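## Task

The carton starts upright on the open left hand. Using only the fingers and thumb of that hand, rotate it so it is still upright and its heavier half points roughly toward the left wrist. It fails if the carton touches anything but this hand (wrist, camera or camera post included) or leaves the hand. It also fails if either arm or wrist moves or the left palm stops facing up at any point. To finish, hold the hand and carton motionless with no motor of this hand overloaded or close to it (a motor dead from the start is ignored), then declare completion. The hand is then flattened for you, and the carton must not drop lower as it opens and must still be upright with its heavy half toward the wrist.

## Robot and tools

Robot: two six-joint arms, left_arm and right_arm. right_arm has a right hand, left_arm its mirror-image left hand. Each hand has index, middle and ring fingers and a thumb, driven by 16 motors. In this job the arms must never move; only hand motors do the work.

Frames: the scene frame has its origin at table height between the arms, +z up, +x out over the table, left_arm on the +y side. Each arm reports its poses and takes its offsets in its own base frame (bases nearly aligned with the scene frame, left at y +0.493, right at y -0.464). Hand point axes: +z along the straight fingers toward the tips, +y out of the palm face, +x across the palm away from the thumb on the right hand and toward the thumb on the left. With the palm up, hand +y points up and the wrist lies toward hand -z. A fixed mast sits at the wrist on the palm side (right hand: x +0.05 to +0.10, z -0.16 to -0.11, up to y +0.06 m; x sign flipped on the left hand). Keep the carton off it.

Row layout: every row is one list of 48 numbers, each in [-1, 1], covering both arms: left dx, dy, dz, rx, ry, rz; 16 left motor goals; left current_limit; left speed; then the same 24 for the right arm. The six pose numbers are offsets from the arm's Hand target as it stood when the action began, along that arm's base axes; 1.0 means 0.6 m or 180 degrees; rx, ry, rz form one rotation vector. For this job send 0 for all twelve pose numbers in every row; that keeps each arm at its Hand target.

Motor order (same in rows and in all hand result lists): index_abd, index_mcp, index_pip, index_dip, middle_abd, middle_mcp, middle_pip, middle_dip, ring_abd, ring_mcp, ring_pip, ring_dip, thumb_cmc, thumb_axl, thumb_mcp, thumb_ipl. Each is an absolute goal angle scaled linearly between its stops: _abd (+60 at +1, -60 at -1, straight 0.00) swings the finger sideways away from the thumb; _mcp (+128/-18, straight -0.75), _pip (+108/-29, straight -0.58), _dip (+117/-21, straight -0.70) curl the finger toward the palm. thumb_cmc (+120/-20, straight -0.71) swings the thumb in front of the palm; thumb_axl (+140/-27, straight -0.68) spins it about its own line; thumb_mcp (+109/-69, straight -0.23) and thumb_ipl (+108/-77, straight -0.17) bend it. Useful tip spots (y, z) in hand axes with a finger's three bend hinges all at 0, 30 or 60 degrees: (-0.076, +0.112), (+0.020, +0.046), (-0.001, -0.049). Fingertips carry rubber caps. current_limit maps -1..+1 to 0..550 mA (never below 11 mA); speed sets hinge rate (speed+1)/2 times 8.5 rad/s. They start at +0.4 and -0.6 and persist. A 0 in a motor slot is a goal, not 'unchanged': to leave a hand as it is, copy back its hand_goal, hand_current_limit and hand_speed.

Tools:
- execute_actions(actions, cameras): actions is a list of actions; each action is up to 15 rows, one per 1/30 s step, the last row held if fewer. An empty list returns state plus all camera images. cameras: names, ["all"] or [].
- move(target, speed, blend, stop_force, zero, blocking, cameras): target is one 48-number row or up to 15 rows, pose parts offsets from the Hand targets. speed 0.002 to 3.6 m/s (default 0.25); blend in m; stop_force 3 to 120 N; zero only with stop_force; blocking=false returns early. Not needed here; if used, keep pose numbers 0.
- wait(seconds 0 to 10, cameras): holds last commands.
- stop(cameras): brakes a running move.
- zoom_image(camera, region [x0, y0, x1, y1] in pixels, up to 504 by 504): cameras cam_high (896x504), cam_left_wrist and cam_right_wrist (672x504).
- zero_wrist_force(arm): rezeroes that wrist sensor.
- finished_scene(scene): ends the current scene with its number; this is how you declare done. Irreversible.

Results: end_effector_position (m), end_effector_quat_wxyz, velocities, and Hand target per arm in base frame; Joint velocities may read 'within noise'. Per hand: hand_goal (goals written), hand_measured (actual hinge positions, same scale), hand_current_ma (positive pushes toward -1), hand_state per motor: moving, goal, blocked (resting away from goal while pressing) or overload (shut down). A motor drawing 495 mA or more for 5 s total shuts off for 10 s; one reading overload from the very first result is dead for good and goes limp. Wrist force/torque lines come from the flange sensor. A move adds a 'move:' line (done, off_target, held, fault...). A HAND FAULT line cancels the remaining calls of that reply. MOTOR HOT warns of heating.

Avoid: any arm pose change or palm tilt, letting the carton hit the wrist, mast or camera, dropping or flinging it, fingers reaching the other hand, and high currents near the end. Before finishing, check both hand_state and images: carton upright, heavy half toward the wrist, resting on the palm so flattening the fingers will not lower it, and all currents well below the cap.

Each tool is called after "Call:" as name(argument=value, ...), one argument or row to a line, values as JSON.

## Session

Call:
execute_actions(
  actions=[],
)

Scene clock: 0.00 s.
left_arm: end_effector_position=(+0.4250, -0.4459, +0.3938) hand_goal=(+0.000, -0.754, -0.576, -0.696, +0.000, -0.754, -0.576, -0.696, +0.000, -0.754, -0.576, -0.696, +0.104, -0.540, -0.162, -0.106) hand_measured=(+0.000, -0.772, -0.582, -0.696, +0.000, -0.772, -0.580, -0.696, +0.000, -0.760, -0.576, -0.696, +0.092, -0.542, -0.164, -0.108) hand_current_ma=(+0, -64, -17, -2, +0, -66, -14, -1, +0, -23, -2, +0, -41, -9, -8, -6) hand_state=(goal, goal, goal, goal, goal, goal, goal, goal, goal, goal, goal, goal, goal, goal, goal, goal) hand_current_limit=0.40 hand_speed=-0.60 end_effector_quat_wxyz=(+0.641, +0.661, +0.253, +0.297) | right_arm: end_effector_position=(+0.3079, -0.2527, +0.2076) hand_goal=(+0.000, -0.754, -0.576, -0.696, +0.000, -0.754, -0.576, -0.696, +0.000, -0.754, -0.576, -0.696, -0.714, -0.678, -0.226, -0.168) hand_measured=(+0.000, -0.754, -0.576, -0.696, +0.000, -0.754, -0.576, -0.696, +0.000, -0.754, -0.576, -0.696, -0.714, -0.678, -0.226, -0.168) hand_current_ma=(+0, +0, +0, +0, +0, +0, +0, +0, +0, +0, +0, +0, +0, +0, +0, +0) hand_state=(goal, goal, goal, goal, goal, goal, goal, goal, goal, goal, goal, goal, goal, goal, goal, goal) hand_current_limit=0.40 hand_speed=-0.60 end_effector_quat_wxyz=(-0.030, +0.966, -0.257, -0.021)
Joint positions: left_arm=[2.617 -1.991 -2.213 1.061 1.324 0.07] | right_arm=[-0.818 -1.712 2.069 -1.86 -1.542 1.272]
Joint velocities: within noise
Joint torques (N m): no reading
Wrist force (N): no reading
Wrist torque (N m): no reading
Wrist force, peak (N): no reading
Hand target: left_arm +0.4250, -0.4459, +0.3938; +0.641, +0.661, +0.253, +0.297 | right_arm +0.3079, -0.2527, +0.2076; -0.030, +0.966, -0.257, -0.021
camera_calibration:
cam_left_wrist: T_world_to_cam=[[-0.533848, -0.551979, -0.640567, 0.196947], [-0.182583, 0.814923, -0.550058, 0.61787], [0.825633, -0.176691, -0.535827, -0.0868407], [0, 0, 0, 1]] pos_world=[0.289651, -0.41015, 0.41949]
cam_right_wrist: T_world_to_cam=[[-0.981357, -0.191692, 0.0138711, 0.286236], [-0.10782, 0.608849, 0.785924, -0.0223765], [-0.159101, 0.769777, -0.618167, 0.496025], [0, 0, 0, 1]] pos_world=[0.357405, -0.313336, 0.320242]

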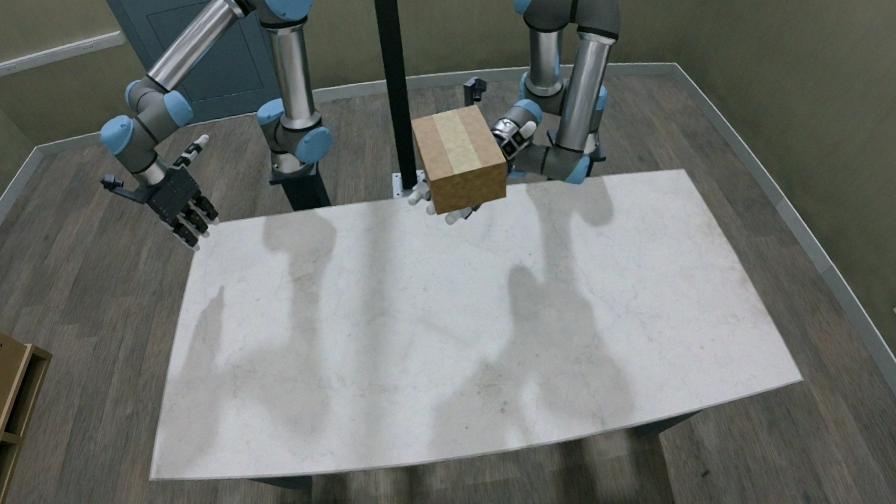

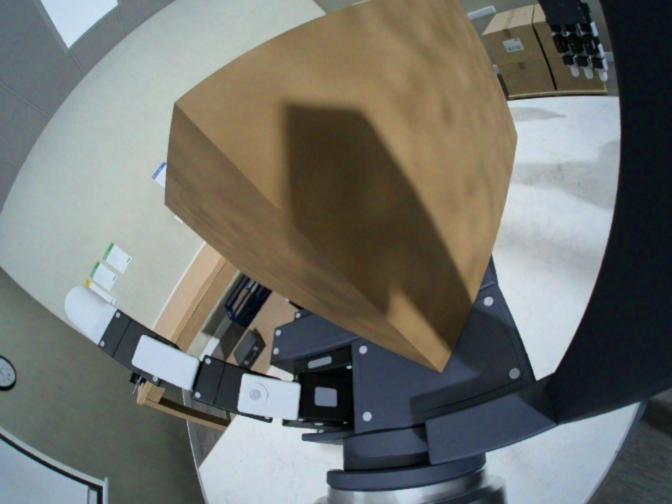

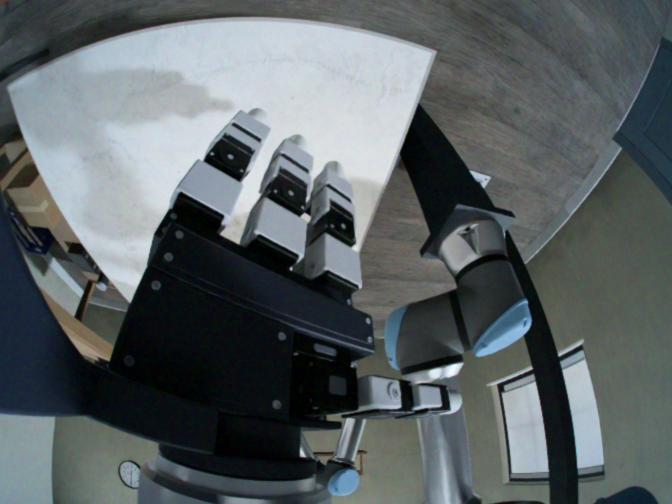

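Call:
zoom_image(
  camera="cam_high",
  region=[390, 80, 560, 240],
)

Call:
zoom_image(
  camera="cam_left_wrist",
  region=[60, 0, 560, 440],
)

Scaled by 2.965 from the camera's 896x504 image, which has a finer 1280x720 frame.

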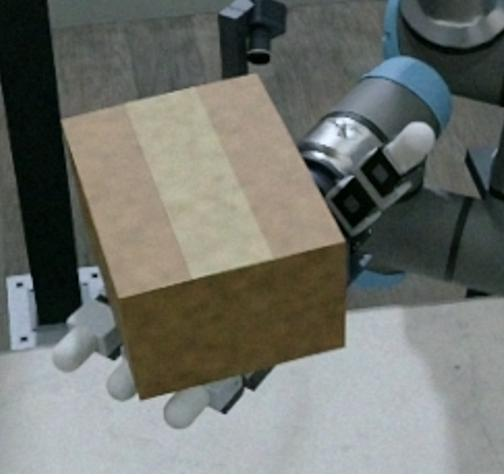

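Scaled by 1.008 from the camera's 672x504 image, which has a finer 960x720 frame.

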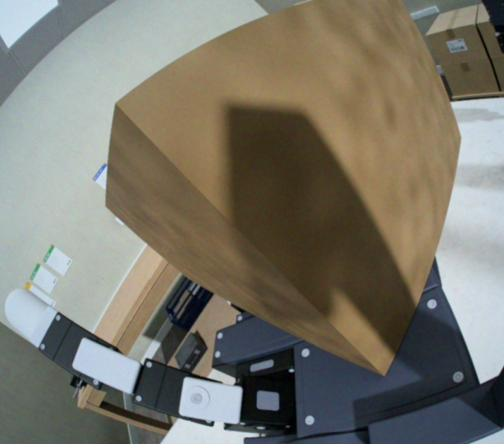

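Call:
wait(
  seconds=0.05,
)

Call:
wait(
  seconds=0.05,
)

Call:
wait(
  seconds=0.05,
)

Call:
wait(
  seconds=0.05,
)

Call:
wait(
  seconds=0.05,
)

Call:
wait(
  seconds=0.05,
)

Call:
wait(
  seconds=0.05,
)

Call:
wait(
  seconds=0.05,
)

Call:
wait(
  seconds=0.05,
)

Call:
wait(
  seconds=0.05,
)

Call:
wait(
  seconds=0.05,
)

Call:
wait(
  seconds=0.05,
)

Scene clock: 2.77 s.
left_arm: end_effector_position=(+0.4250, -0.4459, +0.3938) hand_goal=(+0.000, -0.754, -0.576, -0.696, +0.000, -0.754, -0.576, -0.696, +0.000, -0.754, -0.576, -0.696, +0.104, -0.540, -0.162, -0.106) hand_measured=(+0.000, -0.772, -0.582, -0.696, +0.000, -0.772, -0.580, -0.696, +0.000, -0.760, -0.576, -0.696, +0.092, -0.542, -0.164, -0.108) hand_current_ma=(+0, -64, -17, -2, +0, -66, -14, -1, +0, -23, -2, +0, -41, -9, -8, -6) hand_state=(goal, goal, goal, goal, goal, goal, goal, goal, goal, goal, goal, goal, goal, goal, goal, goal) hand_current_limit=0.40 hand_speed=-0.60 end_effector_quat_wxyz=(+0.641, +0.661, +0.253, +0.297) | right_arm: end_effector_position=(+0.3079, -0.2527, +0.2076) hand_goal=(+0.000, -0.754, -0.576, -0.696, +0.000, -0.754, -0.576, -0.696, +0.000, -0.754, -0.576, -0.696, -0.714, -0.678, -0.226, -0.168) hand_measured=(+0.000, -0.754, -0.576, -0.696, +0.000, -0.754, -0.576, -0.696, +0.000, -0.754, -0.576, -0.696, -0.714, -0.678, -0.224, -0.168) hand_current_ma=(+0, +2, -2, +0, +0, +2, -2, +0, +0, +2, -2, +0, -1, +2, +7, +1) hand_state=(goal, goal, goal, goal, goal, goal, goal, goal, goal, goal, goal, goal, goal, goal, goal, goal) hand_current_limit=0.40 hand_speed=-0.60 end_effector_quat_wxyz=(-0.030, +0.966, -0.257, -0.021)
Joint positions: left_arm=[2.617 -1.991 -2.213 1.061 1.324 0.07] | right_arm=[-0.818 -1.712 2.069 -1.86 -1.542 1.272]
Joint torques (N m): left_arm=[1.47 28.52 11.36 3.32 0.6 0.08] | right_arm=[2.91 -14.46 -21.86 -2.59 0.08 -0.01]
Wrist force (N): left_arm=[-0.4 0.1 0.4] | right_arm=[0.1 0.3 -0.1]
Wrist torque (N m): left_arm=[-0.02 0.06 -0.03] | right_arm=[0.04 -0.01 0.03]
Wrist force, peak (N): left_arm=[-0.3 0.1 0.6] | right_arm=[0.1 0.5 -0.2]
Hand target: left_arm +0.4250, -0.4459, +0.3938; +0.641, +0.661, +0.253, +0.297 | right_arm +0.3079, -0.2527, +0.2076; -0.030, +0.966, -0.257, -0.021
wait: 0.07 s; at rest from the start

Scene clock: 2.83 s.
left_arm: end_effector_position=(+0.4250, -0.4459, +0.3938) hand_goal=(+0.000, -0.754, -0.576, -0.696, +0.000, -0.754, -0.576, -0.696, +0.000, -0.754, -0.576, -0.696, +0.104, -0.540, -0.162, -0.106) hand_measured=(+0.000, -0.772, -0.582, -0.696, +0.000, -0.772, -0.580, -0.696, +0.000, -0.760, -0.576, -0.696, +0.092, -0.542, -0.164, -0.108) hand_current_ma=(+0, -64, -17, -2, +0, -66, -14, -1, +0, -23, -2, +0, -41, -9, -8, -6) hand_state=(goal, goal, goal, goal, goal, goal, goal, goal, goal, goal, goal, goal, goal, goal, goal, goal) hand_current_limit=0.40 hand_speed=-0.60 end_effector_quat_wxyz=(+0.641, +0.661, +0.253, +0.297) | right_arm: end_effector_position=(+0.3079, -0.2527, +0.2076) hand_goal=(+0.000, -0.754, -0.576, -0.696, +0.000, -0.754, -0.576, -0.696, +0.000, -0.754, -0.576, -0.696, -0.714, -0.678, -0.226, -0.168) hand_measured=(+0.000, -0.754, -0.576, -0.696, +0.000, -0.754, -0.576, -0.696, +0.000, -0.754, -0.576, -0.696, -0.714, -0.678, -0.224, -0.168) hand_current_ma=(+0, +2, -2, +0, +0, +2, -2, +0, +0, +2, -2, +0, -1, +2, +7, +1) hand_state=(goal, goal, goal, goal, goal, goal, goal, goal, goal, goal, goal, goal, goal, goal, goal, goal) hand_current_limit=0.40 hand_speed=-0.60 end_effector_quat_wxyz=(-0.030, +0.966, -0.257, -0.021)
Joint positions: left_arm=[2.617 -1.991 -2.213 1.061 1.324 0.07] | right_arm=[-0.818 -1.712 2.069 -1.86 -1.542 1.272]
Joint torques (N m): left_arm=[0.9 28.34 11.05 3.5 0.49 0.11] | right_arm=[0.07 -17.4 -21.59 -2.4 0.14 0.05]
Wrist force (N): left_arm=[-0.2 0.1 0.3] | right_arm=[0.1 0.2 0.0]
Wrist torque (N m): left_arm=[-0.01 0.03 -0.01] | right_arm=[0.03 0.00 0.02]
Wrist force, peak (N): left_arm=[-0.2 0.1 0.3] | right_arm=[0.2 0.0 0.0]
Hand target: left_arm +0.4250, -0.4459, +0.3938; +0.641, +0.661, +0.253, +0.297 | right_arm +0.3079, -0.2527, +0.2076; -0.030, +0.966, -0.257, -0.021
wait: 0.07 s; no rest

Scene clock: 2.90 s.
left_arm: end_effector_position=(+0.4250, -0.4459, +0.3938) hand_goal=(+0.000, -0.754, -0.576, -0.696, +0.000, -0.754, -0.576, -0.696, +0.000, -0.754, -0.576, -0.696, +0.104, -0.540, -0.162, -0.106) hand_measured=(+0.000, -0.772, -0.582, -0.696, +0.000, -0.772, -0.580, -0.696, +0.000, -0.760, -0.576, -0.696, +0.092, -0.542, -0.164, -0.108) hand_current_ma=(+0, -64, -17, -2, +0, -66, -14, -1, +0, -23, -2, +0, -41, -9, -8, -6) hand_state=(goal, goal, goal, goal, goal, goal, goal, goal, goal, goal, goal, goal, goal, goal, goal, goal) hand_current_limit=0.40 hand_speed=-0.60 end_effector_quat_wxyz=(+0.641, +0.661, +0.253, +0.297) | right_arm: end_effector_position=(+0.3079, -0.2527, +0.2076) hand_goal=(+0.000, -0.754, -0.576, -0.696, +0.000, -0.754, -0.576, -0.696, +0.000, -0.754, -0.576, -0.696, -0.714, -0.678, -0.226, -0.168) hand_measured=(+0.000, -0.754, -0.576, -0.696, +0.000, -0.754, -0.576, -0.696, +0.000, -0.754, -0.576, -0.696, -0.714, -0.678, -0.224, -0.168) hand_current_ma=(+0, +2, -2, +0, +0, +2, -2, +0, +0, +2, -2, +0, -1, +2, +7, +1) hand_state=(goal, goal, goal, goal, goal, goal, goal, goal, goal, goal, goal, goal, goal, goal, goal, goal) hand_current_limit=0.40 hand_speed=-0.60 end_effector_quat_wxyz=(-0.030, +0.966, -0.257, -0.021)
Joint positions: left_arm=[2.617 -1.991 -2.213 1.061 1.324 0.07] | right_arm=[-0.818 -1.712 2.069 -1.86 -1.542 1.272]
Joint torques (N m): left_arm=[1.17 28.39 11.71 3.41 0.39 0.02] | right_arm=[2.48 -16.46 -21.21 -2.46 0.17 -0.03]
Wrist force (N): left_arm=[-0.3 0.1 0.1] | right_arm=[0.1 0.1 0.0]
Wrist torque (N m): left_arm=[0.00 0.04 -0.02] | right_arm=[0.00 -0.01 0.01]
Wrist force, peak (N): left_arm=[-0.2 0.3 0.1] | right_arm=[0.1 0.2 0.0]
Hand target: left_arm +0.4250, -0.4459, +0.3938; +0.641, +0.661, +0.253, +0.297 | right_arm +0.3079, -0.2527, +0.2076; -0.030, +0.966, -0.257, -0.021
wait: 0.07 s; no rest

Scene clock: 2.97 s.
left_arm: end_effector_position=(+0.4250, -0.4459, +0.3938) hand_goal=(+0.000, -0.754, -0.576, -0.696, +0.000, -0.754, -0.576, -0.696, +0.000, -0.754, -0.576, -0.696, +0.104, -0.540, -0.162, -0.106) hand_measured=(+0.000, -0.772, -0.582, -0.696, +0.000, -0.772, -0.580, -0.696, +0.000, -0.760, -0.576, -0.696, +0.092, -0.542, -0.164, -0.108) hand_current_ma=(+0, -64, -17, -2, +0, -66, -14, -1, +0, -23, -2, +0, -41, -9, -8, -6) hand_state=(goal, goal, goal, goal, goal, goal, goal, goal, goal, goal, goal, goal, goal, goal, goal, goal) hand_current_limit=0.40 hand_speed=-0.60 end_effector_quat_wxyz=(+0.641, +0.661, +0.253, +0.297) | right_arm: end_effector_position=(+0.3079, -0.2527, +0.2076) hand_goal=(+0.000, -0.754, -0.576, -0.696, +0.000, -0.754, -0.576, -0.696, +0.000, -0.754, -0.576, -0.696, -0.714, -0.678, -0.226, -0.168) hand_measured=(+0.000, -0.754, -0.576, -0.696, +0.000, -0.754, -0.576, -0.696, +0.000, -0.754, -0.576, -0.696, -0.714, -0.678, -0.224, -0.168) hand_current_ma=(+0, +2, -2, +0, +0, +2, -2, +0, +0, +2, -2, +0, -1, +2, +7, +1) hand_state=(goal, goal, goal, goal, goal, goal, goal, goal, goal, goal, goal, goal, goal, goal, goal, goal) hand_current_limit=0.40 hand_speed=-0.60 end_effector_quat_wxyz=(-0.030, +0.966, -0.257, -0.021)
Joint positions: left_arm=[2.617 -1.991 -2.213 1.061 1.324 0.07] | right_arm=[-0.818 -1.712 2.069 -1.86 -1.542 1.272]
Joint torques (N m): left_arm=[1.23 29.06 12.01 3.33 0.5 0.02] | right_arm=[2.41 -16.1 -22.25 -2.52 0.05 -0.05]
Wrist force (N): left_arm=[0.0 0.1 0.0] | right_arm=[-0.2 0.2 -0.2]
Wrist torque (N m): left_arm=[0.01 0.00 0.01] | right_arm=[0.03 0.03 0.00]
Wrist force, peak (N): left_arm=[-0.2 0.3 0.3] | right_arm=[-0.2 0.2 -0.2]
Hand target: left_arm +0.4250, -0.4459, +0.3938; +0.641, +0.661, +0.253, +0.297 | right_arm +0.3079, -0.2527, +0.2076; -0.030, +0.966, -0.257, -0.021
wait: 0.07 s; no rest

Scene clock: 3.03 s.
left_arm: end_effector_position=(+0.4250, -0.4459, +0.3938) hand_goal=(+0.000, -0.754, -0.576, -0.696, +0.000, -0.754, -0.576, -0.696, +0.000, -0.754, -0.576, -0.696, +0.104, -0.540, -0.162, -0.106) hand_measured=(+0.000, -0.772, -0.582, -0.696, +0.000, -0.772, -0.580, -0.696, +0.000, -0.760, -0.576, -0.696, +0.092, -0.542, -0.164, -0.108) hand_current_ma=(+0, -64, -17, -2, +0, -66, -14, -1, +0, -23, -2, +0, -41, -9, -8, -6) hand_state=(goal, goal, goal, goal, goal, goal, goal, goal, goal, goal, goal, goal, goal, goal, goal, goal) hand_current_limit=0.40 hand_speed=-0.60 end_effector_quat_wxyz=(+0.641, +0.661, +0.253, +0.297) | right_arm: end_effector_position=(+0.3079, -0.2527, +0.2076) hand_goal=(+0.000, -0.754, -0.576, -0.696, +0.000, -0.754, -0.576, -0.696, +0.000, -0.754, -0.576, -0.696, -0.714, -0.678, -0.226, -0.168) hand_measured=(+0.000, -0.754, -0.576, -0.696, +0.000, -0.754, -0.576, -0.696, +0.000, -0.754, -0.576, -0.696, -0.714, -0.678, -0.224, -0.168) hand_current_ma=(+0, +2, -2, +0, +0, +2, -2, +0, +0, +2, -2, +0, -1, +2, +7, +1) hand_state=(goal, goal, goal, goal, goal, goal, goal, goal, goal, goal, goal, goal, goal, goal, goal, goal) hand_current_limit=0.40 hand_speed=-0.60 end_effector_quat_wxyz=(-0.030, +0.966, -0.257, -0.021)
Joint positions: left_arm=[2.617 -1.991 -2.213 1.061 1.324 0.07] | right_arm=[-0.818 -1.712 2.069 -1.86 -1.542 1.272]
Joint torques (N m): left_arm=[1.46 28.63 11.29 3.35 0.39 0.14] | right_arm=[2.1 -15.36 -21.06 -2.56 0.26 0.06]
Wrist force (N): left_arm=[-0.1 0.2 0.0] | right_arm=[0.2 -0.1 -0.1]
Wrist torque (N m): left_arm=[0.03 0.01 -0.01] | right_arm=[-0.01 -0.03 0.02]
Wrist force, peak (N): left_arm=[-0.2 0.3 0.2] | right_arm=[0.3 0.0 -0.1]
Hand target: left_arm +0.4250, -0.4459, +0.3938; +0.641, +0.661, +0.253, +0.297 | right_arm +0.3079, -0.2527, +0.2076; -0.030, +0.966, -0.257, -0.021
wait: 0.07 s; no rest

Scene clock: 3.10 s.
left_arm: end_effector_position=(+0.4250, -0.4459, +0.3938) hand_goal=(+0.000, -0.754, -0.576, -0.696, +0.000, -0.754, -0.576, -0.696, +0.000, -0.754, -0.576, -0.696, +0.104, -0.540, -0.162, -0.106) hand_measured=(+0.000, -0.772, -0.582, -0.696, +0.000, -0.772, -0.580, -0.696, +0.000, -0.760, -0.576, -0.696, +0.092, -0.542, -0.164, -0.108) hand_current_ma=(+0, -64, -17, -2, +0, -66, -14, -1, +0, -23, -2, +0, -41, -9, -8, -6) hand_state=(goal, goal, goal, goal, goal, goal, goal, goal, goal, goal, goal, goal, goal, goal, goal, goal) hand_current_limit=0.40 hand_speed=-0.60 end_effector_quat_wxyz=(+0.641, +0.661, +0.253, +0.297) | right_arm: end_effector_position=(+0.3079, -0.2527, +0.2076) hand_goal=(+0.000, -0.754, -0.576, -0.696, +0.000, -0.754, -0.576, -0.696, +0.000, -0.754, -0.576, -0.696, -0.714, -0.678, -0.226, -0.168) hand_measured=(+0.000, -0.754, -0.576, -0.696, +0.000, -0.754, -0.576, -0.696, +0.000, -0.754, -0.576, -0.696, -0.714, -0.678, -0.224, -0.168) hand_current_ma=(+0, +2, -2, +0, +0, +2, -2, +0, +0, +2, -2, +0, -1, +2, +7, +1) hand_state=(goal, goal, goal, goal, goal, goal, goal, goal, goal, goal, goal, goal, goal, goal, goal, goal) hand_current_limit=0.40 hand_speed=-0.60 end_effector_quat_wxyz=(-0.030, +0.966, -0.257, -0.021)
Joint positions: left_arm=[2.617 -1.991 -2.213 1.061 1.324 0.07] | right_arm=[-0.818 -1.712 2.069 -1.86 -1.542 1.272]
Joint torques (N m): left_arm=[1.43 29.23 11.56 3.35 0.59 0.03] | right_arm=[1.85 -16.4 -21.51 -2.5 0 -0.13]
Wrist force (N): left_arm=[-0.1 0.4 0.0] | right_arm=[-0.1 0.2 0.0]
Wrist torque (N m): left_arm=[0.06 0.01 -0.01] | right_arm=[0.02 0.02 0.01]
Wrist force, peak (N): left_arm=[-0.1 0.4 0.0] | right_arm=[-0.1 0.2 0.0]
Hand target: left_arm +0.4250, -0.4459, +0.3938; +0.641, +0.661, +0.253, +0.297 | right_arm +0.3079, -0.2527, +0.2076; -0.030, +0.966, -0.257, -0.021
wait: 0.07 s; no rest

Scene clock: 3.17 s.
left_arm: end_effector_position=(+0.4250, -0.4459, +0.3938) hand_goal=(+0.000, -0.754, -0.576, -0.696, +0.000, -0.754, -0.576, -0.696, +0.000, -0.754, -0.576, -0.696, +0.104, -0.540, -0.162, -0.106) hand_measured=(+0.000, -0.772, -0.582, -0.696, +0.000, -0.772, -0.580, -0.696, +0.000, -0.760, -0.576, -0.696, +0.092, -0.542, -0.164, -0.108) hand_current_ma=(+0, -64, -17, -2, +0, -66, -14, -1, +0, -23, -2, +0, -41, -9, -8, -6) hand_state=(goal, goal, goal, goal, goal, goal, goal, goal, goal, goal, goal, goal, goal, goal, goal, goal) hand_current_limit=0.40 hand_speed=-0.60 end_effector_quat_wxyz=(+0.641, +0.661, +0.253, +0.297) | right_arm: end_effector_position=(+0.3079, -0.2527, +0.2076) hand_goal=(+0.000, -0.754, -0.576, -0.696, +0.000, -0.754, -0.576, -0.696, +0.000, -0.754, -0.576, -0.696, -0.714, -0.678, -0.226, -0.168) hand_measured=(+0.000, -0.754, -0.576, -0.696, +0.000, -0.754, -0.576, -0.696, +0.000, -0.754, -0.576, -0.696, -0.714, -0.678, -0.224, -0.168) hand_current_ma=(+0, +2, -2, +0, +0, +2, -2, +0, +0, +2, -2, +0, -1, +2, +7, +1) hand_state=(goal, goal, goal, goal, goal, goal, goal, goal, goal, goal, goal, goal, goal, goal, goal, goal) hand_current_limit=0.40 hand_speed=-0.60 end_effector_quat_wxyz=(-0.030, +0.966, -0.257, -0.021)
Joint positions: left_arm=[2.617 -1.991 -2.213 1.061 1.324 0.07] | right_arm=[-0.818 -1.712 2.069 -1.86 -1.542 1.272]
Joint torques (N m): left_arm=[1.15 28.96 11.58 3.3 0.57 0.19] | right_arm=[0.71 -14.75 -21.04 -2.76 -0.13 -0.03]
Wrist force (N): left_arm=[-0.1 0.3 0.3] | right_arm=[0.3 0.0 -0.3]
Wrist torque (N m): left_arm=[0.02 0.03 0.00] | right_arm=[0.02 -0.03 0.04]
Wrist force, peak (N): left_arm=[-0.4 0.2 0.2] | right_arm=[0.3 0.0 -0.3]
Hand target: left_arm +0.4250, -0.4459, +0.3938; +0.641, +0.661, +0.253, +0.297 | right_arm +0.3079, -0.2527, +0.2076; -0.030, +0.966, -0.257, -0.021
wait: 0.07 s; no rest

Scene clock: 3.23 s.
left_arm: end_effector_position=(+0.4250, -0.4459, +0.3938) hand_goal=(+0.000, -0.754, -0.576, -0.696, +0.000, -0.754, -0.576, -0.696, +0.000, -0.754, -0.576, -0.696, +0.104, -0.540, -0.162, -0.106) hand_measured=(+0.000, -0.772, -0.582, -0.696, +0.000, -0.772, -0.580, -0.696, +0.000, -0.760, -0.576, -0.696, +0.092, -0.542, -0.164, -0.108) hand_current_ma=(+0, -64, -17, -2, +0, -66, -14, -1, +0, -23, -2, +0, -41, -9, -8, -6) hand_state=(goal, goal, goal, goal, goal, goal, goal, goal, goal, goal, goal, goal, goal, goal, goal, goal) hand_current_limit=0.40 hand_speed=-0.60 end_effector_quat_wxyz=(+0.641, +0.661, +0.253, +0.297) | right_arm: end_effector_position=(+0.3079, -0.2527, +0.2076) hand_goal=(+0.000, -0.754, -0.576, -0.696, +0.000, -0.754, -0.576, -0.696, +0.000, -0.754, -0.576, -0.696, -0.714, -0.678, -0.226, -0.168) hand_measured=(+0.000, -0.754, -0.576, -0.696, +0.000, -0.754, -0.576, -0.696, +0.000, -0.754, -0.576, -0.696, -0.714, -0.678, -0.224, -0.168) hand_current_ma=(+0, +2, -2, +0, +0, +2, -2, +0, +0, +2, -2, +0, -1, +2, +7, +1) hand_state=(goal, goal, goal, goal, goal, goal, goal, goal, goal, goal, goal, goal, goal, goal, goal, goal) hand_current_limit=0.40 hand_speed=-0.60 end_effector_quat_wxyz=(-0.030, +0.966, -0.257, -0.021)
Joint positions: left_arm=[2.617 -1.991 -2.213 1.061 1.324 0.07] | right_arm=[-0.818 -1.712 2.069 -1.86 -1.542 1.272]
Joint torques (N m): left_arm=[1.54 29.28 11.24 3.33 0.54 -0.06] | right_arm=[1.62 -15.7 -22.08 -2.58 0.05 0.32]
Wrist force (N): left_arm=[-0.2 0.1 0.1] | right_arm=[0.2 0.0 0.1]
Wrist torque (N m): left_arm=[0.00 0.03 -0.01] | right_arm=[-0.01 -0.02 0.03]
Wrist force, peak (N): left_arm=[-0.2 0.2 0.4] | right_arm=[0.0 0.3 0.0]
Hand target: left_arm +0.4250, -0.4459, +0.3938; +0.641, +0.661, +0.253, +0.297 | right_arm +0.3079, -0.2527, +0.2076; -0.030, +0.966, -0.257, -0.021
wait: 0.07 s; no rest

Scene clock: 3.30 s.
left_arm: end_effector_position=(+0.4250, -0.4459, +0.3938) hand_goal=(+0.000, -0.754, -0.576, -0.696, +0.000, -0.754, -0.576, -0.696, +0.000, -0.754, -0.576, -0.696, +0.104, -0.540, -0.162, -0.106) hand_measured=(+0.000, -0.772, -0.582, -0.696, +0.000, -0.772, -0.580, -0.696, +0.000, -0.760, -0.576, -0.696, +0.092, -0.542, -0.164, -0.108) hand_current_ma=(+0, -64, -17, -2, +0, -66, -14, -1, +0, -23, -2, +0, -41, -9, -8, -6) hand_state=(goal, goal, goal, goal, goal, goal, goal, goal, goal, goal, goal, goal, goal, goal, goal, goal) hand_current_limit=0.40 hand_speed=-0.60 end_effector_quat_wxyz=(+0.641, +0.661, +0.253, +0.297) | right_arm: end_effector_position=(+0.3079, -0.2527, +0.2076) hand_goal=(+0.000, -0.754, -0.576, -0.696, +0.000, -0.754, -0.576, -0.696, +0.000, -0.754, -0.576, -0.696, -0.714, -0.678, -0.226, -0.168) hand_measured=(+0.000, -0.754, -0.576, -0.696, +0.000, -0.754, -0.576, -0.696, +0.000, -0.754, -0.576, -0.696, -0.714, -0.678, -0.224, -0.168) hand_current_ma=(+0, +2, -2, +0, +0, +2, -2, +0, +0, +2, -2, +0, -1, +2, +7, +1) hand_state=(goal, goal, goal, goal, goal, goal, goal, goal, goal, goal, goal, goal, goal, goal, goal, goal) hand_current_limit=0.40 hand_speed=-0.60 end_effector_quat_wxyz=(-0.030, +0.966, -0.257, -0.021)
Joint positions: left_arm=[2.617 -1.991 -2.213 1.061 1.324 0.07] | right_arm=[-0.818 -1.712 2.069 -1.86 -1.542 1.272]
Joint torques (N m): left_arm=[1.31 29.46 11.53 3.33 0.66 0.11] | right_arm=[0.5 -15.68 -21.15 -2.8 0.03 0.05]
Wrist force (N): left_arm=[-0.4 0.3 0.2] | right_arm=[0.0 0.1 -0.5]
Wrist torque (N m): left_arm=[0.03 0.07 -0.04] | right_arm=[0.05 0.02 0.01]
Wrist force, peak (N): left_arm=[-0.4 0.3 0.2] | right_arm=[0.0 0.1 -0.5]
Hand target: left_arm +0.4250, -0.4459, +0.3938; +0.641, +0.661, +0.253, +0.297 | right_arm +0.3079, -0.2527, +0.2076; -0.030, +0.966, -0.257, -0.021
wait: 0.07 s; no rest

Scene clock: 3.37 s.
left_arm: end_effector_position=(+0.4250, -0.4459, +0.3938) hand_goal=(+0.000, -0.754, -0.576, -0.696, +0.000, -0.754, -0.576, -0.696, +0.000, -0.754, -0.576, -0.696, +0.104, -0.540, -0.162, -0.106) hand_measured=(+0.000, -0.772, -0.582, -0.696, +0.000, -0.772, -0.580, -0.696, +0.000, -0.760, -0.576, -0.696, +0.092, -0.542, -0.164, -0.108) hand_current_ma=(+0, -64, -17, -2, +0, -66, -14, -1, +0, -23, -2, +0, -41, -9, -8, -6) hand_state=(goal, goal, goal, goal, goal, goal, goal, goal, goal, goal, goal, goal, goal, goal, goal, goal) hand_current_limit=0.40 hand_speed=-0.60 end_effector_quat_wxyz=(+0.641, +0.661, +0.253, +0.297) | right_arm: end_effector_position=(+0.3079, -0.2527, +0.2076) hand_goal=(+0.000, -0.754, -0.576, -0.696, +0.000, -0.754, -0.576, -0.696, +0.000, -0.754, -0.576, -0.696, -0.714, -0.678, -0.226, -0.168) hand_measured=(+0.000, -0.754, -0.576, -0.696, +0.000, -0.754, -0.576, -0.696, +0.000, -0.754, -0.576, -0.696, -0.714, -0.678, -0.224, -0.168) hand_current_ma=(+0, +2, -2, +0, +0, +2, -2, +0, +0, +2, -2, +0, -1, +2, +7, +1) hand_state=(goal, goal, goal, goal, goal, goal, goal, goal, goal, goal, goal, goal, goal, goal, goal, goal) hand_current_limit=0.40 hand_speed=-0.60 end_effector_quat_wxyz=(-0.030, +0.966, -0.257, -0.021)
Joint positions: left_arm=[2.617 -1.991 -2.213 1.061 1.324 0.07] | right_arm=[-0.818 -1.712 2.069 -1.86 -1.542 1.272]
Joint torques (N m): left_arm=[1.31 28.39 11.94 3.26 0.53 0.16] | right_arm=[1.86 -15.27 -21.6 -2.54 0.15 0.03]
Wrist force (N): left_arm=[-0.2 0.3 0.0] | right_arm=[0.2 0.1 -0.2]
Wrist torque (N m): left_arm=[0.03 0.02 -0.02] | right_arm=[0.03 -0.02 0.02]
Wrist force, peak (N): left_arm=[-0.5 0.0 0.1] | right_arm=[0.2 0.1 -0.2]
Hand target: left_arm +0.4250, -0.4459, +0.3938; +0.641, +0.661, +0.253, +0.297 | right_arm +0.3079, -0.2527, +0.2076; -0.030, +0.966, -0.257, -0.021
wait: 0.07 s; no rest

Scene clock: 3.43 s.
left_arm: end_effector_position=(+0.4250, -0.4459, +0.3938) hand_goal=(+0.000, -0.754, -0.576, -0.696, +0.000, -0.754, -0.576, -0.696, +0.000, -0.754, -0.576, -0.696, +0.104, -0.540, -0.162, -0.106) hand_measured=(+0.000, -0.772, -0.582, -0.696, +0.000, -0.772, -0.580, -0.696, +0.000, -0.760, -0.576, -0.696, +0.092, -0.542, -0.164, -0.108) hand_current_ma=(+0, -64, -17, -2, +0, -66, -14, -1, +0, -23, -2, +0, -41, -9, -8, -6) hand_state=(goal, goal, goal, goal, goal, goal, goal, goal, goal, goal, goal, goal, goal, goal, goal, goal) hand_current_limit=0.40 hand_speed=-0.60 end_effector_quat_wxyz=(+0.641, +0.661, +0.253, +0.297) | right_arm: end_effector_position=(+0.3079, -0.2527, +0.2076) hand_goal=(+0.000, -0.754, -0.576, -0.696, +0.000, -0.754, -0.576, -0.696, +0.000, -0.754, -0.576, -0.696, -0.714, -0.678, -0.226, -0.168) hand_measured=(+0.000, -0.754, -0.576, -0.696, +0.000, -0.754, -0.576, -0.696, +0.000, -0.754, -0.576, -0.696, -0.714, -0.678, -0.224, -0.168) hand_current_ma=(+0, +2, -2, +0, +0, +2, -2, +0, +0, +2, -2, +0, -1, +2, +7, +1) hand_state=(goal, goal, goal, goal, goal, goal, goal, goal, goal, goal, goal, goal, goal, goal, goal, goal) hand_current_limit=0.40 hand_speed=-0.60 end_effector_quat_wxyz=(-0.030, +0.966, -0.257, -0.021)
Joint positions: left_arm=[2.617 -1.991 -2.213 1.061 1.324 0.07] | right_arm=[-0.818 -1.712 2.069 -1.86 -1.542 1.272]
Joint torques (N m): left_arm=[1.98 29.24 11.24 3.29 0.72 0.05] | right_arm=[1.61 -15.75 -21.61 -2.34 0.29 -0.02]
Wrist force (N): left_arm=[-0.3 0.1 0.0] | right_arm=[0.2 0.0 0.0]
Wrist torque (N m): left_arm=[0.01 0.04 -0.01] | right_arm=[0.00 -0.02 0.02]
Wrist force, peak (N): left_arm=[-0.2 0.4 0.3] | right_arm=[0.2 0.2 -0.2]
Hand target: left_arm +0.4250, -0.4459, +0.3938; +0.641, +0.661, +0.253, +0.297 | right_arm +0.3079, -0.2527, +0.2076; -0.030, +0.966, -0.257, -0.021
wait: 0.07 s; no rest

Scene clock: 3.50 s.
left_arm: end_effector_position=(+0.4250, -0.4459, +0.3938) hand_goal=(+0.000, -0.754, -0.576, -0.696, +0.000, -0.754, -0.576, -0.696, +0.000, -0.754, -0.576, -0.696, +0.104, -0.540, -0.162, -0.106) hand_measured=(+0.000, -0.772, -0.582, -0.696, +0.000, -0.772, -0.580, -0.696, +0.000, -0.760, -0.576, -0.696, +0.092, -0.542, -0.164, -0.108) hand_current_ma=(+0, -64, -17, -2, +0, -66, -14, -1, +0, -23, -2, +0, -41, -9, -8, -6) hand_state=(goal, goal, goal, goal, goal, goal, goal, goal, goal, goal, goal, goal, goal, goal, goal, goal) hand_current_limit=0.40 hand_speed=-0.60 end_effector_quat_wxyz=(+0.641, +0.661, +0.253, +0.297) | right_arm: end_effector_position=(+0.3079, -0.2527, +0.2076) hand_goal=(+0.000, -0.754, -0.576, -0.696, +0.000, -0.754, -0.576, -0.696, +0.000, -0.754, -0.576, -0.696, -0.714, -0.678, -0.226, -0.168) hand_measured=(+0.000, -0.754, -0.576, -0.696, +0.000, -0.754, -0.576, -0.696, +0.000, -0.754, -0.576, -0.696, -0.714, -0.678, -0.224, -0.168) hand_current_ma=(+0, +2, -2, +0, +0, +2, -2, +0, +0, +2, -2, +0, -1, +2, +7, +1) hand_state=(goal, goal, goal, goal, goal, goal, goal, goal, goal, goal, goal, goal, goal, goal, goal, goal) hand_current_limit=0.40 hand_speed=-0.60 end_effector_quat_wxyz=(-0.030, +0.966, -0.257, -0.021)
Joint positions: left_arm=[2.617 -1.991 -2.213 1.061 1.324 0.07] | right_arm=[-0.818 -1.712 2.069 -1.86 -1.542 1.272]
Joint torques (N m): left_arm=[1.21 28.36 11.48 3.49 0.59 0.11] | right_arm=[2.38 -14.87 -20.02 -2.46 0.12 -0.13]
Wrist force (N): left_arm=[-0.1 0.2 0.1] | right_arm=[0.3 0.0 -0.4]
Wrist torque (N m): left_arm=[0.02 0.02 -0.01] | right_arm=[0.04 -0.03 0.03]
Wrist force, peak (N): left_arm=[0.0 0.3 0.1] | right_arm=[0.3 0.0 -0.4]
Hand target: left_arm +0.4250, -0.4459, +0.3938; +0.641, +0.661, +0.253, +0.297 | right_arm +0.3079, -0.2527, +0.2076; -0.030, +0.966, -0.257, -0.021
wait: 0.07 s; no rest

Call:
execute_actions(
  actions=[
    [[0,0,0,0,0,0, 0,-0.712,-0.576,-0.696,0,-0.712,-0.576,-0.696,0,-0.712,-0.576,-0.696,0.6,0.401,-0.3,-0.168,0.4,-0.75, 0,0,0,0,0,0, 0,-0.754,-0.576,-0.696,0,-0.754,-0.576,-0.696,0,-0.754,-0.576,-0.696,-0.714,-0.678,-0.226,-0.168,0.4,-0.6]],
    [[0,0,0,0,0,0, 0,-0.712,-0.576,-0.696,0,-0.712,-0.576,-0.696,0,-0.712,-0.576,-0.696,1.0,0.401,-0.562,-0.168,0.4,-0.85, 0,0,0,0,0,0, 0,-0.754,-0.576,-0.696,0,-0.754,-0.576,-0.696,0,-0.754,-0.576,-0.696,-0.714,-0.678,-0.226,-0.168,0.4,-0.6]],
    [[0,0,0,0,0,0, 0,-0.712,-0.576,-0.696,0,-0.712,-0.576,-0.696,0,-0.712,-0.576,-0.696,1.0,0.401,-0.562,-0.168,0.4,-0.85, 0,0,0,0,0,0, 0,-0.754,-0.576,-0.696,0,-0.754,-0.576,-0.696,0,-0.754,-0.576,-0.696,-0.714,-0.678,-0.226,-0.168,0.4,-0.6]],
    [[0,0,0,0,0,0, 0,-0.712,-0.576,-0.696,0,-0.712,-0.576,-0.696,0,-0.712,-0.576,-0.696,1.0,0.401,-0.562,-0.168,0.4,-0.85, 0,0,0,0,0,0, 0,-0.754,-0.576,-0.696,0,-0.754,-0.576,-0.696,0,-0.754,-0.576,-0.696,-0.714,-0.678,-0.226,-0.168,0.4,-0.6]],
  ],
  cameras=["cam_high", "cam_left_wrist"],
)

Scene clock: 6.97 s.
left_arm: end_effector_position=(+0.4250, -0.4459, +0.3938) hand_goal=(+0.000, -0.712, -0.576, -0.696, +0.000, -0.712, -0.576, -0.696, +0.000, -0.712, -0.576, -0.696, +1.000, +0.400, -0.562, -0.168) hand_measured=(+0.000, -0.752, -0.582, -0.696, +0.000, -0.752, -0.580, -0.696, +0.000, -0.734, -0.578, -0.696, +1.000, +0.398, -0.560, -0.166) hand_current_ma=(+0, -165, -18, -2, +0, -162, -14, -1, +0, -88, -3, +0, -1, -8, +7, +6) hand_state=(goal, blocked, goal, goal, goal, blocked, goal, goal, goal, blocked, goal, goal, goal, goal, goal, goal) hand_current_limit=0.40 hand_speed=-0.85 end_effector_quat_wxyz=(+0.641, +0.661, +0.253, +0.297) | right_arm: end_effector_position=(+0.3079, -0.2527, +0.2076) hand_goal=(+0.000, -0.754, -0.576, -0.696, +0.000, -0.754, -0.576, -0.696, +0.000, -0.754, -0.576, -0.696, -0.714, -0.678, -0.226, -0.168) hand_measured=(+0.000, -0.754, -0.576, -0.696, +0.000, -0.754, -0.576, -0.696, +0.000, -0.754, -0.576, -0.696, -0.714, -0.678, -0.224, -0.168) hand_current_ma=(+0, +2, -2, +0, +0, +2, -2, +0, +0, +2, -2, +0, -1, +2, +7, +1) hand_state=(goal, goal, goal, goal, goal, goal, goal, goal, goal, goal, goal, goal, goal, goal, goal, goal) hand_current_limit=0.40 hand_speed=-0.60 end_effector_quat_wxyz=(-0.030, +0.966, -0.257, -0.021)
Joint positions: left_arm=[2.617 -1.991 -2.213 1.061 1.324 0.07] | right_arm=[-0.818 -1.712 2.069 -1.86 -1.542 1.272]
Joint torques (N m): left_arm=[3.13 28.5 10.91 3.46 0.64 0.39] | right_arm=[1.6 -15.74 -20.69 -2.75 0.06 -0.06]
Wrist force (N): left_arm=[0.0 0.0 0.4] | right_arm=[0.3 0.1 -0.2]
Wrist torque (N m): left_arm=[-0.03 0.02 0.04] | right_arm=[0.03 -0.02 0.03]
Wrist force, peak (N): left_arm=[0.0 0.4 0.6] | right_arm=[0.5 0.2 -0.2]
Hand target: left_arm +0.4250, -0.4459, +0.3938; +0.641, +0.661, +0.253, +0.297 | right_arm +0.3079, -0.2527, +0.2076; -0.030, +0.966, -0.257, -0.021
Off the commanded pose: left_arm 0.000 m, 0 deg | right_arm 0.000 m, 0 deg.
camera_calibration:
cam_left_wrist: T_world_to_cam=[[-0.533848, -0.55198, -0.640566, 0.196946], [-0.182584, 0.814922, -0.550059, 0.61787], [0.825633, -0.176691, -0.535827, -0.0868407], [0, 0, 0, 1]] pos_world=[0.289651, -0.41015, 0.41949]
Images, in order (width x height): cam_high 896x504, cam_left_wrist 672x504.

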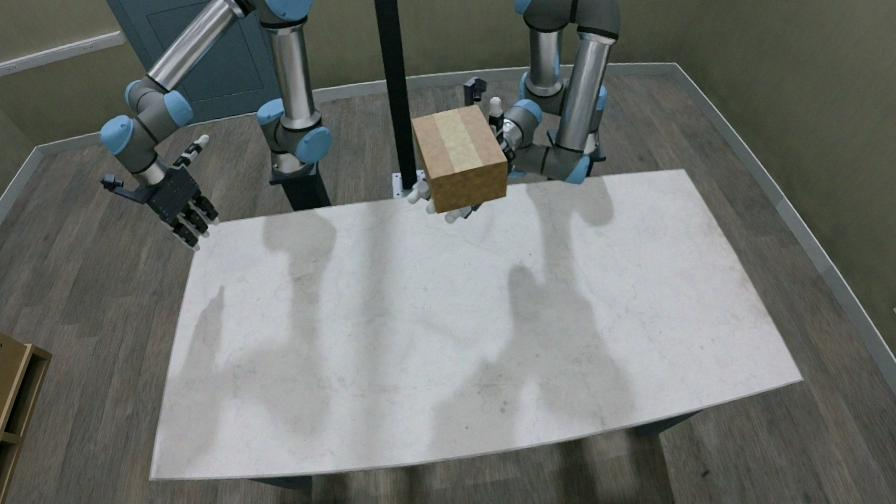

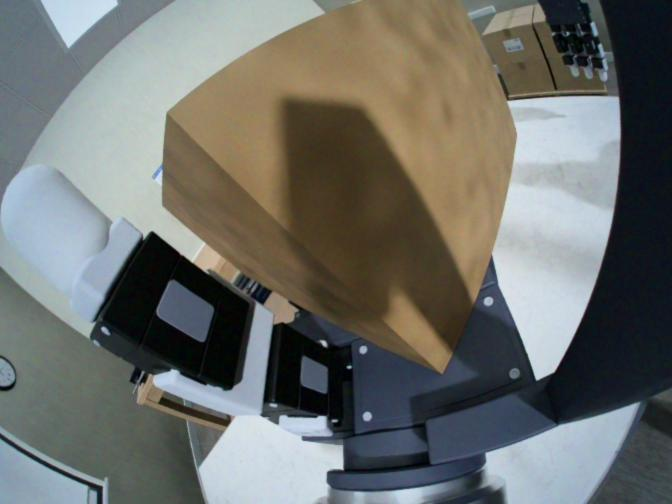

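Call:
execute_actions(
  actions=[
    [[0,0,0,0,0,0, -0.1,-0.712,-0.576,-0.696,-0.1,-0.712,-0.576,-0.696,-0.1,-0.712,-0.576,-0.696,1.0,0.401,-0.40,-0.168,0.4,-0.88, 0,0,0,0,0,0, 0,-0.754,-0.576,-0.696,0,-0.754,-0.576,-0.696,0,-0.754,-0.576,-0.696,-0.714,-0.678,-0.226,-0.168,0.4,-0.6]],
    [[0,0,0,0,0,0, -0.2,-0.712,-0.576,-0.696,-0.2,-0.712,-0.576,-0.696,-0.2,-0.712,-0.576,-0.696,1.0,0.401,-0.30,-0.168,0.4,-0.88, 0,0,0,0,0,0, 0,-0.754,-0.576,-0.696,0,-0.754,-0.576,-0.696,0,-0.754,-0.576,-0.696,-0.714,-0.678,-0.226,-0.168,0.4,-0.6]],
  ],
  cameras=["cam_high", "cam_left_wrist"],
)

Scene clock: 8.63 s.
left_arm: end_effector_position=(+0.4250, -0.4459, +0.3938) hand_goal=(-0.200, -0.712, -0.576, -0.696, -0.200, -0.712, -0.576, -0.696, -0.200, -0.712, -0.576, -0.696, +1.000, +0.400, -0.300, -0.168) hand_measured=(-0.196, -0.750, -0.582, -0.696, -0.194, -0.750, -0.580, -0.696, -0.196, -0.734, -0.578, -0.696, +1.000, +0.398, -0.300, -0.166) hand_current_ma=(+12, -155, -18, -2, +15, -159, -14, -1, +12, -88, -5, +0, +0, -8, -1, +6) hand_state=(goal, blocked, goal, goal, goal, blocked, goal, goal, goal, blocked, goal, goal, goal, goal, goal, goal) hand_current_limit=0.40 hand_speed=-0.88 end_effector_quat_wxyz=(+0.641, +0.661, +0.253, +0.297) | right_arm: end_effector_position=(+0.3079, -0.2527, +0.2076) hand_goal=(+0.000, -0.754, -0.576, -0.696, +0.000, -0.754, -0.576, -0.696, +0.000, -0.754, -0.576, -0.696, -0.714, -0.678, -0.226, -0.168) hand_measured=(+0.000, -0.754, -0.576, -0.696, +0.000, -0.754, -0.576, -0.696, +0.000, -0.754, -0.576, -0.696, -0.714, -0.678, -0.224, -0.168) hand_current_ma=(+0, +2, -2, +0, +0, +2, -2, +0, +0, +2, -2, +0, -1, +2, +7, +1) hand_state=(goal, goal, goal, goal, goal, goal, goal, goal, goal, goal, goal, goal, goal, goal, goal, goal) hand_current_limit=0.40 hand_speed=-0.60 end_effector_quat_wxyz=(-0.030, +0.966, -0.257, -0.021)
Joint positions: left_arm=[2.617 -1.991 -2.213 1.061 1.324 0.07] | right_arm=[-0.818 -1.712 2.069 -1.86 -1.542 1.272]
Joint torques (N m): left_arm=[3.91 28.62 10.27 3.46 0.78 0.33] | right_arm=[0.71 -16.48 -22.41 -2.64 0.14 0.21]
Wrist force (N): left_arm=[-0.2 0.2 0.0] | right_arm=[0.0 0.1 -0.1]
Wrist torque (N m): left_arm=[0.03 0.03 0.01] | right_arm=[0.02 0.01 0.01]
Wrist force, peak (N): left_arm=[-0.1 0.3 0.5] | right_arm=[0.3 0.3 -0.1]
Hand target: left_arm +0.4250, -0.4459, +0.3938; +0.641, +0.661, +0.253, +0.297 | right_arm +0.3079, -0.2527, +0.2076; -0.030, +0.966, -0.257, -0.021
Off the commanded pose: left_arm 0.000 m, 0 deg | right_arm 0.000 m, 0 deg.
camera_calibration:
cam_left_wrist: T_world_to_cam=[[-0.533848, -0.55198, -0.640566, 0.196946], [-0.182584, 0.814922, -0.550059, 0.61787], [0.825633, -0.176691, -0.535827, -0.0868407], [0, 0, 0, 1]] pos_world=[0.289651, -0.41015, 0.41949]
Images, in order (width x height): cam_high 896x504, cam_left_wrist 672x504.

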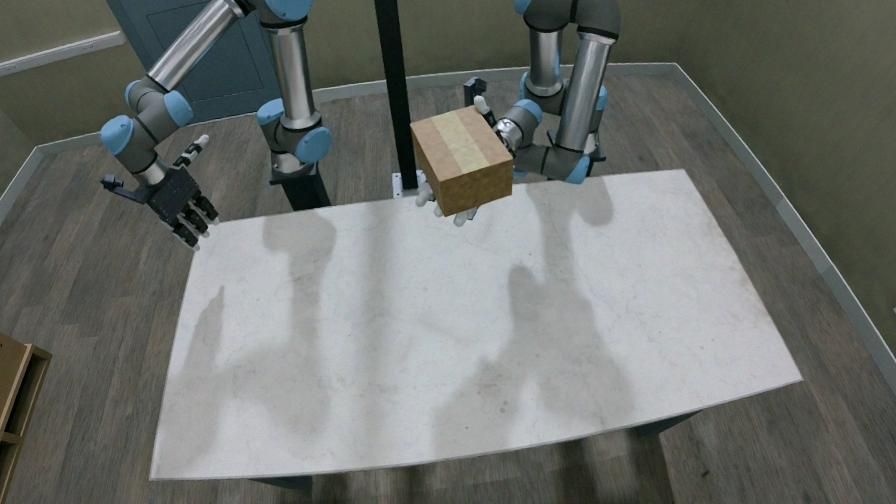

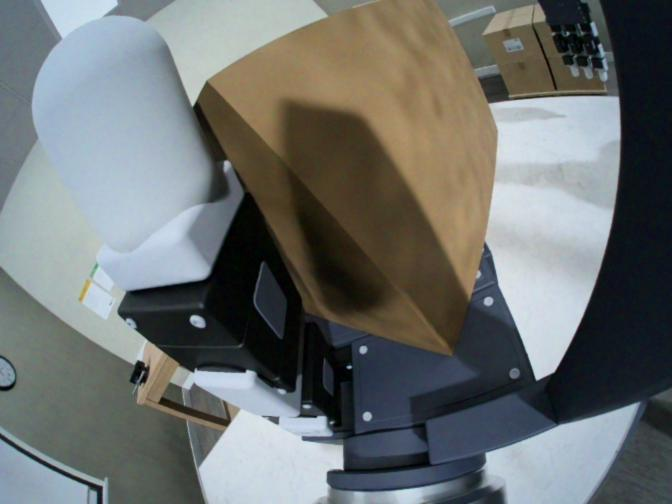

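Call:
execute_actions(
  actions=[
    [[0,0,0,0,0,0, -0.35,-0.712,-0.576,-0.696,-0.35,-0.712,-0.576,-0.696,-0.35,-0.712,-0.576,-0.696,1.0,0.401,-0.28,-0.168,0.4,-0.88, 0,0,0,0,0,0, 0,-0.754,-0.576,-0.696,0,-0.754,-0.576,-0.696,0,-0.754,-0.576,-0.696,-0.714,-0.678,-0.226,-0.168,0.4,-0.6]],
    [[0,0,0,0,0,0, -0.45,-0.712,-0.576,-0.696,-0.45,-0.712,-0.576,-0.696,-0.45,-0.712,-0.576,-0.696,1.0,0.401,-0.28,-0.168,0.4,-0.88, 0,0,0,0,0,0, 0,-0.754,-0.576,-0.696,0,-0.754,-0.576,-0.696,0,-0.754,-0.576,-0.696,-0.714,-0.678,-0.226,-0.168,0.4,-0.6]],
  ],
  cameras=["cam_high", "cam_left_wrist"],
)

Scene clock: 10.30 s.
left_arm: end_effector_position=(+0.4250, -0.4459, +0.3938) hand_goal=(-0.450, -0.712, -0.576, -0.696, -0.450, -0.712, -0.576, -0.696, -0.450, -0.712, -0.576, -0.696, +1.000, +0.400, -0.280, -0.168) hand_measured=(-0.446, -0.748, -0.582, -0.696, -0.444, -0.750, -0.580, -0.696, -0.446, -0.734, -0.578, -0.696, +1.000, +0.398, -0.280, -0.166) hand_current_ma=(+11, -149, -18, -2, +19, -157, -14, -1, +12, -88, -7, +0, +0, -8, +0, +6) hand_state=(goal, blocked, goal, goal, goal, blocked, goal, goal, goal, blocked, goal, goal, goal, goal, goal, goal) hand_current_limit=0.40 hand_speed=-0.88 end_effector_quat_wxyz=(+0.641, +0.661, +0.253, +0.297) | right_arm: end_effector_position=(+0.3079, -0.2527, +0.2076) hand_goal=(+0.000, -0.754, -0.576, -0.696, +0.000, -0.754, -0.576, -0.696, +0.000, -0.754, -0.576, -0.696, -0.714, -0.678, -0.226, -0.168) hand_measured=(+0.000, -0.754, -0.576, -0.696, +0.000, -0.754, -0.576, -0.696, +0.000, -0.754, -0.576, -0.696, -0.714, -0.678, -0.224, -0.168) hand_current_ma=(+0, +2, -2, +0, +0, +2, -2, +0, +0, +2, -2, +0, -1, +2, +7, +1) hand_state=(goal, goal, goal, goal, goal, goal, goal, goal, goal, goal, goal, goal, goal, goal, goal, goal) hand_current_limit=0.40 hand_speed=-0.60 end_effector_quat_wxyz=(-0.030, +0.966, -0.257, -0.021)
Joint positions: left_arm=[2.617 -1.991 -2.213 1.061 1.324 0.07] | right_arm=[-0.818 -1.712 2.069 -1.86 -1.542 1.272]
Joint torques (N m): left_arm=[4.74 29.79 8.84 3.33 0.75 0.38] | right_arm=[2.1 -15.44 -22.26 -2.82 0.2 -0.16]
Wrist force (N): left_arm=[-0.2 0.3 0.0] | right_arm=[0.3 0.0 -0.2]
Wrist torque (N m): left_arm=[0.02 0.03 -0.02] | right_arm=[0.01 -0.04 0.03]
Wrist force, peak (N): left_arm=[-0.3 0.3 0.4] | right_arm=[0.3 0.3 -0.2]
Hand target: left_arm +0.4250, -0.4459, +0.3938; +0.641, +0.661, +0.253, +0.297 | right_arm +0.3079, -0.2527, +0.2076; -0.030, +0.966, -0.257, -0.021
Off the commanded pose: left_arm 0.000 m, 0 deg | right_arm 0.000 m, 0 deg.
camera_calibration:
cam_left_wrist: T_world_to_cam=[[-0.533848, -0.55198, -0.640566, 0.196946], [-0.182584, 0.814922, -0.550059, 0.61787], [0.825633, -0.176691, -0.535827, -0.0868407], [0, 0, 0, 1]] pos_world=[0.289651, -0.41015, 0.41949]
Images, in order (width x height): cam_high 896x504, cam_left_wrist 672x504.

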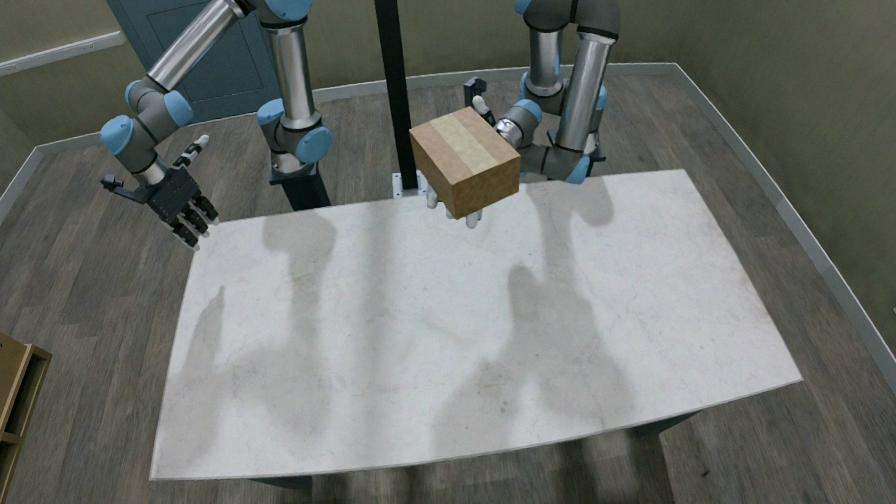

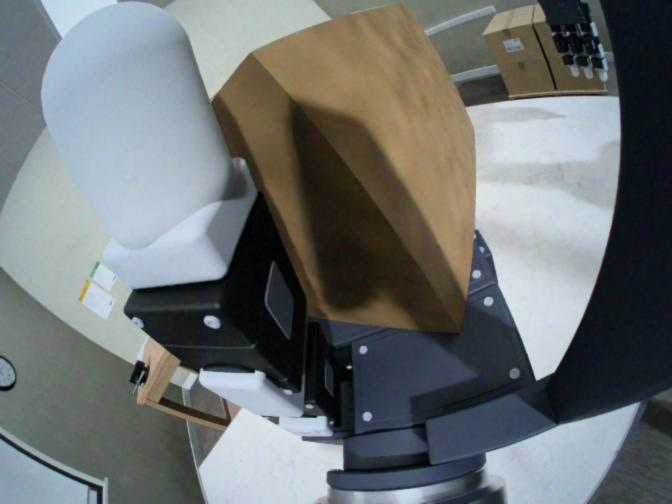

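Call:
execute_actions(
  actions=[
    [[0,0,0,0,0,0, -0.45,-0.712,-0.576,-0.696,-0.45,-0.712,-0.576,-0.696,-0.45,-0.712,-0.576,-0.696,-0.857,-0.677,-0.225,-0.168,0.4,-0.55, 0,0,0,0,0,0, 0,-0.754,-0.576,-0.696,0,-0.754,-0.576,-0.696,0,-0.754,-0.576,-0.696,-0.714,-0.678,-0.226,-0.168,0.4,-0.6]],
    [[0,0,0,0,0,0, -0.45,-0.712,-0.576,-0.696,-0.45,-0.712,-0.576,-0.696,-0.45,-0.712,-0.576,-0.696,-0.857,-0.677,-0.225,-0.168,0.4,-0.55, 0,0,0,0,0,0, 0,-0.754,-0.576,-0.696,0,-0.754,-0.576,-0.696,0,-0.754,-0.576,-0.696,-0.714,-0.678,-0.226,-0.168,0.4,-0.6]],
    [[0,0,0,0,0,0, -0.45,-0.712,-0.576,-0.696,-0.45,-0.712,-0.576,-0.696,-0.45,-0.712,-0.576,-0.696,-0.857,-0.677,-0.225,-0.168,0.4,-0.55, 0,0,0,0,0,0, 0,-0.754,-0.576,-0.696,0,-0.754,-0.576,-0.696,0,-0.754,-0.576,-0.696,-0.714,-0.678,-0.226,-0.168,0.4,-0.6]],
    [[0,0,0,0,0,0, -0.45,-0.712,-0.576,-0.696,-0.45,-0.712,-0.576,-0.696,-0.45,-0.712,-0.576,-0.696,-0.857,-0.677,0.36,0.2,0.4,-0.7, 0,0,0,0,0,0, 0,-0.754,-0.576,-0.696,0,-0.754,-0.576,-0.696,0,-0.754,-0.576,-0.696,-0.714,-0.678,-0.226,-0.168,0.4,-0.6]],
    [[0,0,0,0,0,0, -0.45,-0.712,-0.576,-0.696,-0.45,-0.712,-0.576,-0.696,-0.45,-0.712,-0.576,-0.696,-0.857,-0.677,0.36,0.2,0.4,-0.7, 0,0,0,0,0,0, 0,-0.754,-0.576,-0.696,0,-0.754,-0.576,-0.696,0,-0.754,-0.576,-0.696,-0.714,-0.678,-0.226,-0.168,0.4,-0.6]],
    [[0,0,0,0,0,0, -0.45,-0.712,-0.576,-0.696,-0.45,-0.712,-0.576,-0.696,-0.45,-0.712,-0.576,-0.696,-0.63,-0.677,0.36,0.2,0.4,-0.92, 0,0,0,0,0,0, 0,-0.754,-0.576,-0.696,0,-0.754,-0.576,-0.696,0,-0.754,-0.576,-0.696,-0.714,-0.678,-0.226,-0.168,0.4,-0.6]],
    [[0,0,0,0,0,0, -0.45,-0.712,-0.576,-0.696,-0.45,-0.712,-0.576,-0.696,-0.45,-0.712,-0.576,-0.696,-0.63,-0.677,0.36,0.2,0.4,-0.92, 0,0,0,0,0,0, 0,-0.754,-0.576,-0.696,0,-0.754,-0.576,-0.696,0,-0.754,-0.576,-0.696,-0.714,-0.678,-0.226,-0.168,0.4,-0.6]],
  ],
  cameras=["cam_high", "cam_left_wrist"],
)

Scene clock: 15.13 s.
left_arm: end_effector_position=(+0.4250, -0.4459, +0.3938) hand_goal=(-0.450, -0.712, -0.576, -0.696, -0.450, -0.712, -0.576, -0.696, -0.450, -0.712, -0.576, -0.696, -0.630, -0.678, +0.360, +0.200) hand_measured=(-0.446, -0.742, -0.582, -0.696, -0.444, -0.748, -0.580, -0.696, -0.446, -0.734, -0.580, -0.696, -0.664, -0.688, +0.358, +0.198) hand_current_ma=(+10, -120, -18, -2, +18, -143, -14, -1, +12, -88, -9, +0, -131, -41, -7, -6) hand_state=(goal, blocked, goal, goal, goal, blocked, goal, goal, goal, blocked, goal, goal, blocked, goal, goal, goal) hand_current_limit=0.40 hand_speed=-0.92 end_effector_quat_wxyz=(+0.641, +0.661, +0.253, +0.297) | right_arm: end_effector_position=(+0.3079, -0.2527, +0.2076) hand_goal=(+0.000, -0.754, -0.576, -0.696, +0.000, -0.754, -0.576, -0.696, +0.000, -0.754, -0.576, -0.696, -0.714, -0.678, -0.226, -0.168) hand_measured=(+0.000, -0.754, -0.576, -0.696, +0.000, -0.754, -0.576, -0.696, +0.000, -0.754, -0.576, -0.696, -0.714, -0.678, -0.224, -0.168) hand_current_ma=(+0, +2, -2, +0, +0, +2, -2, +0, +0, +2, -2, +0, -1, +2, +7, +1) hand_state=(goal, goal, goal, goal, goal, goal, goal, goal, goal, goal, goal, goal, goal, goal, goal, goal) hand_current_limit=0.40 hand_speed=-0.60 end_effector_quat_wxyz=(-0.030, +0.966, -0.257, -0.021)
Joint positions: left_arm=[2.617 -1.991 -2.213 1.061 1.324 0.07] | right_arm=[-0.818 -1.712 2.069 -1.86 -1.542 1.272]
Joint torques (N m): left_arm=[5.52 29.21 8.95 3.47 0.97 0.71] | right_arm=[0.16 -16.11 -21.84 -2.78 0.24 0]
Wrist force (N): left_arm=[-0.2 0.1 0.4] | right_arm=[0.0 0.2 -0.1]
Wrist torque (N m): left_arm=[-0.01 0.05 -0.09] | right_arm=[0.02 0.00 0.01]
Wrist force, peak (N): left_arm=[-0.3 0.6 0.2] | right_arm=[0.4 0.1 -0.3]
Hand target: left_arm +0.4250, -0.4459, +0.3938; +0.641, +0.661, +0.253, +0.297 | right_arm +0.3079, -0.2527, +0.2076; -0.030, +0.966, -0.257, -0.021
Off the commanded pose: left_arm 0.000 m, 0 deg | right_arm 0.000 m, 0 deg.
camera_calibration:
cam_left_wrist: T_world_to_cam=[[-0.533848, -0.55198, -0.640566, 0.196946], [-0.182584, 0.814922, -0.550059, 0.61787], [0.825633, -0.176691, -0.535827, -0.0868407], [0, 0, 0, 1]] pos_world=[0.289651, -0.41015, 0.41949]
Images, in order (width x height): cam_high 896x504, cam_left_wrist 672x504.

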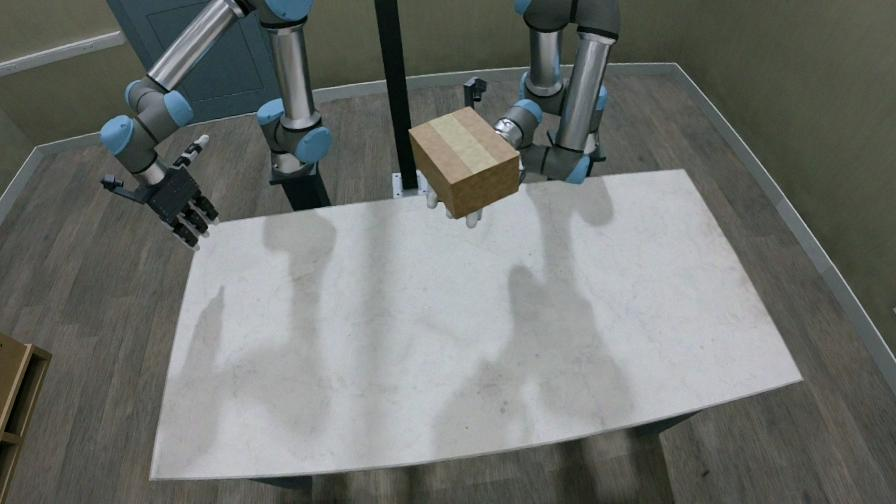

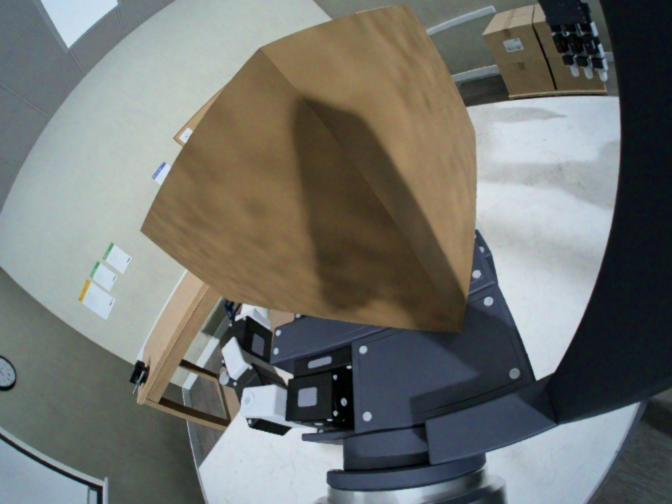

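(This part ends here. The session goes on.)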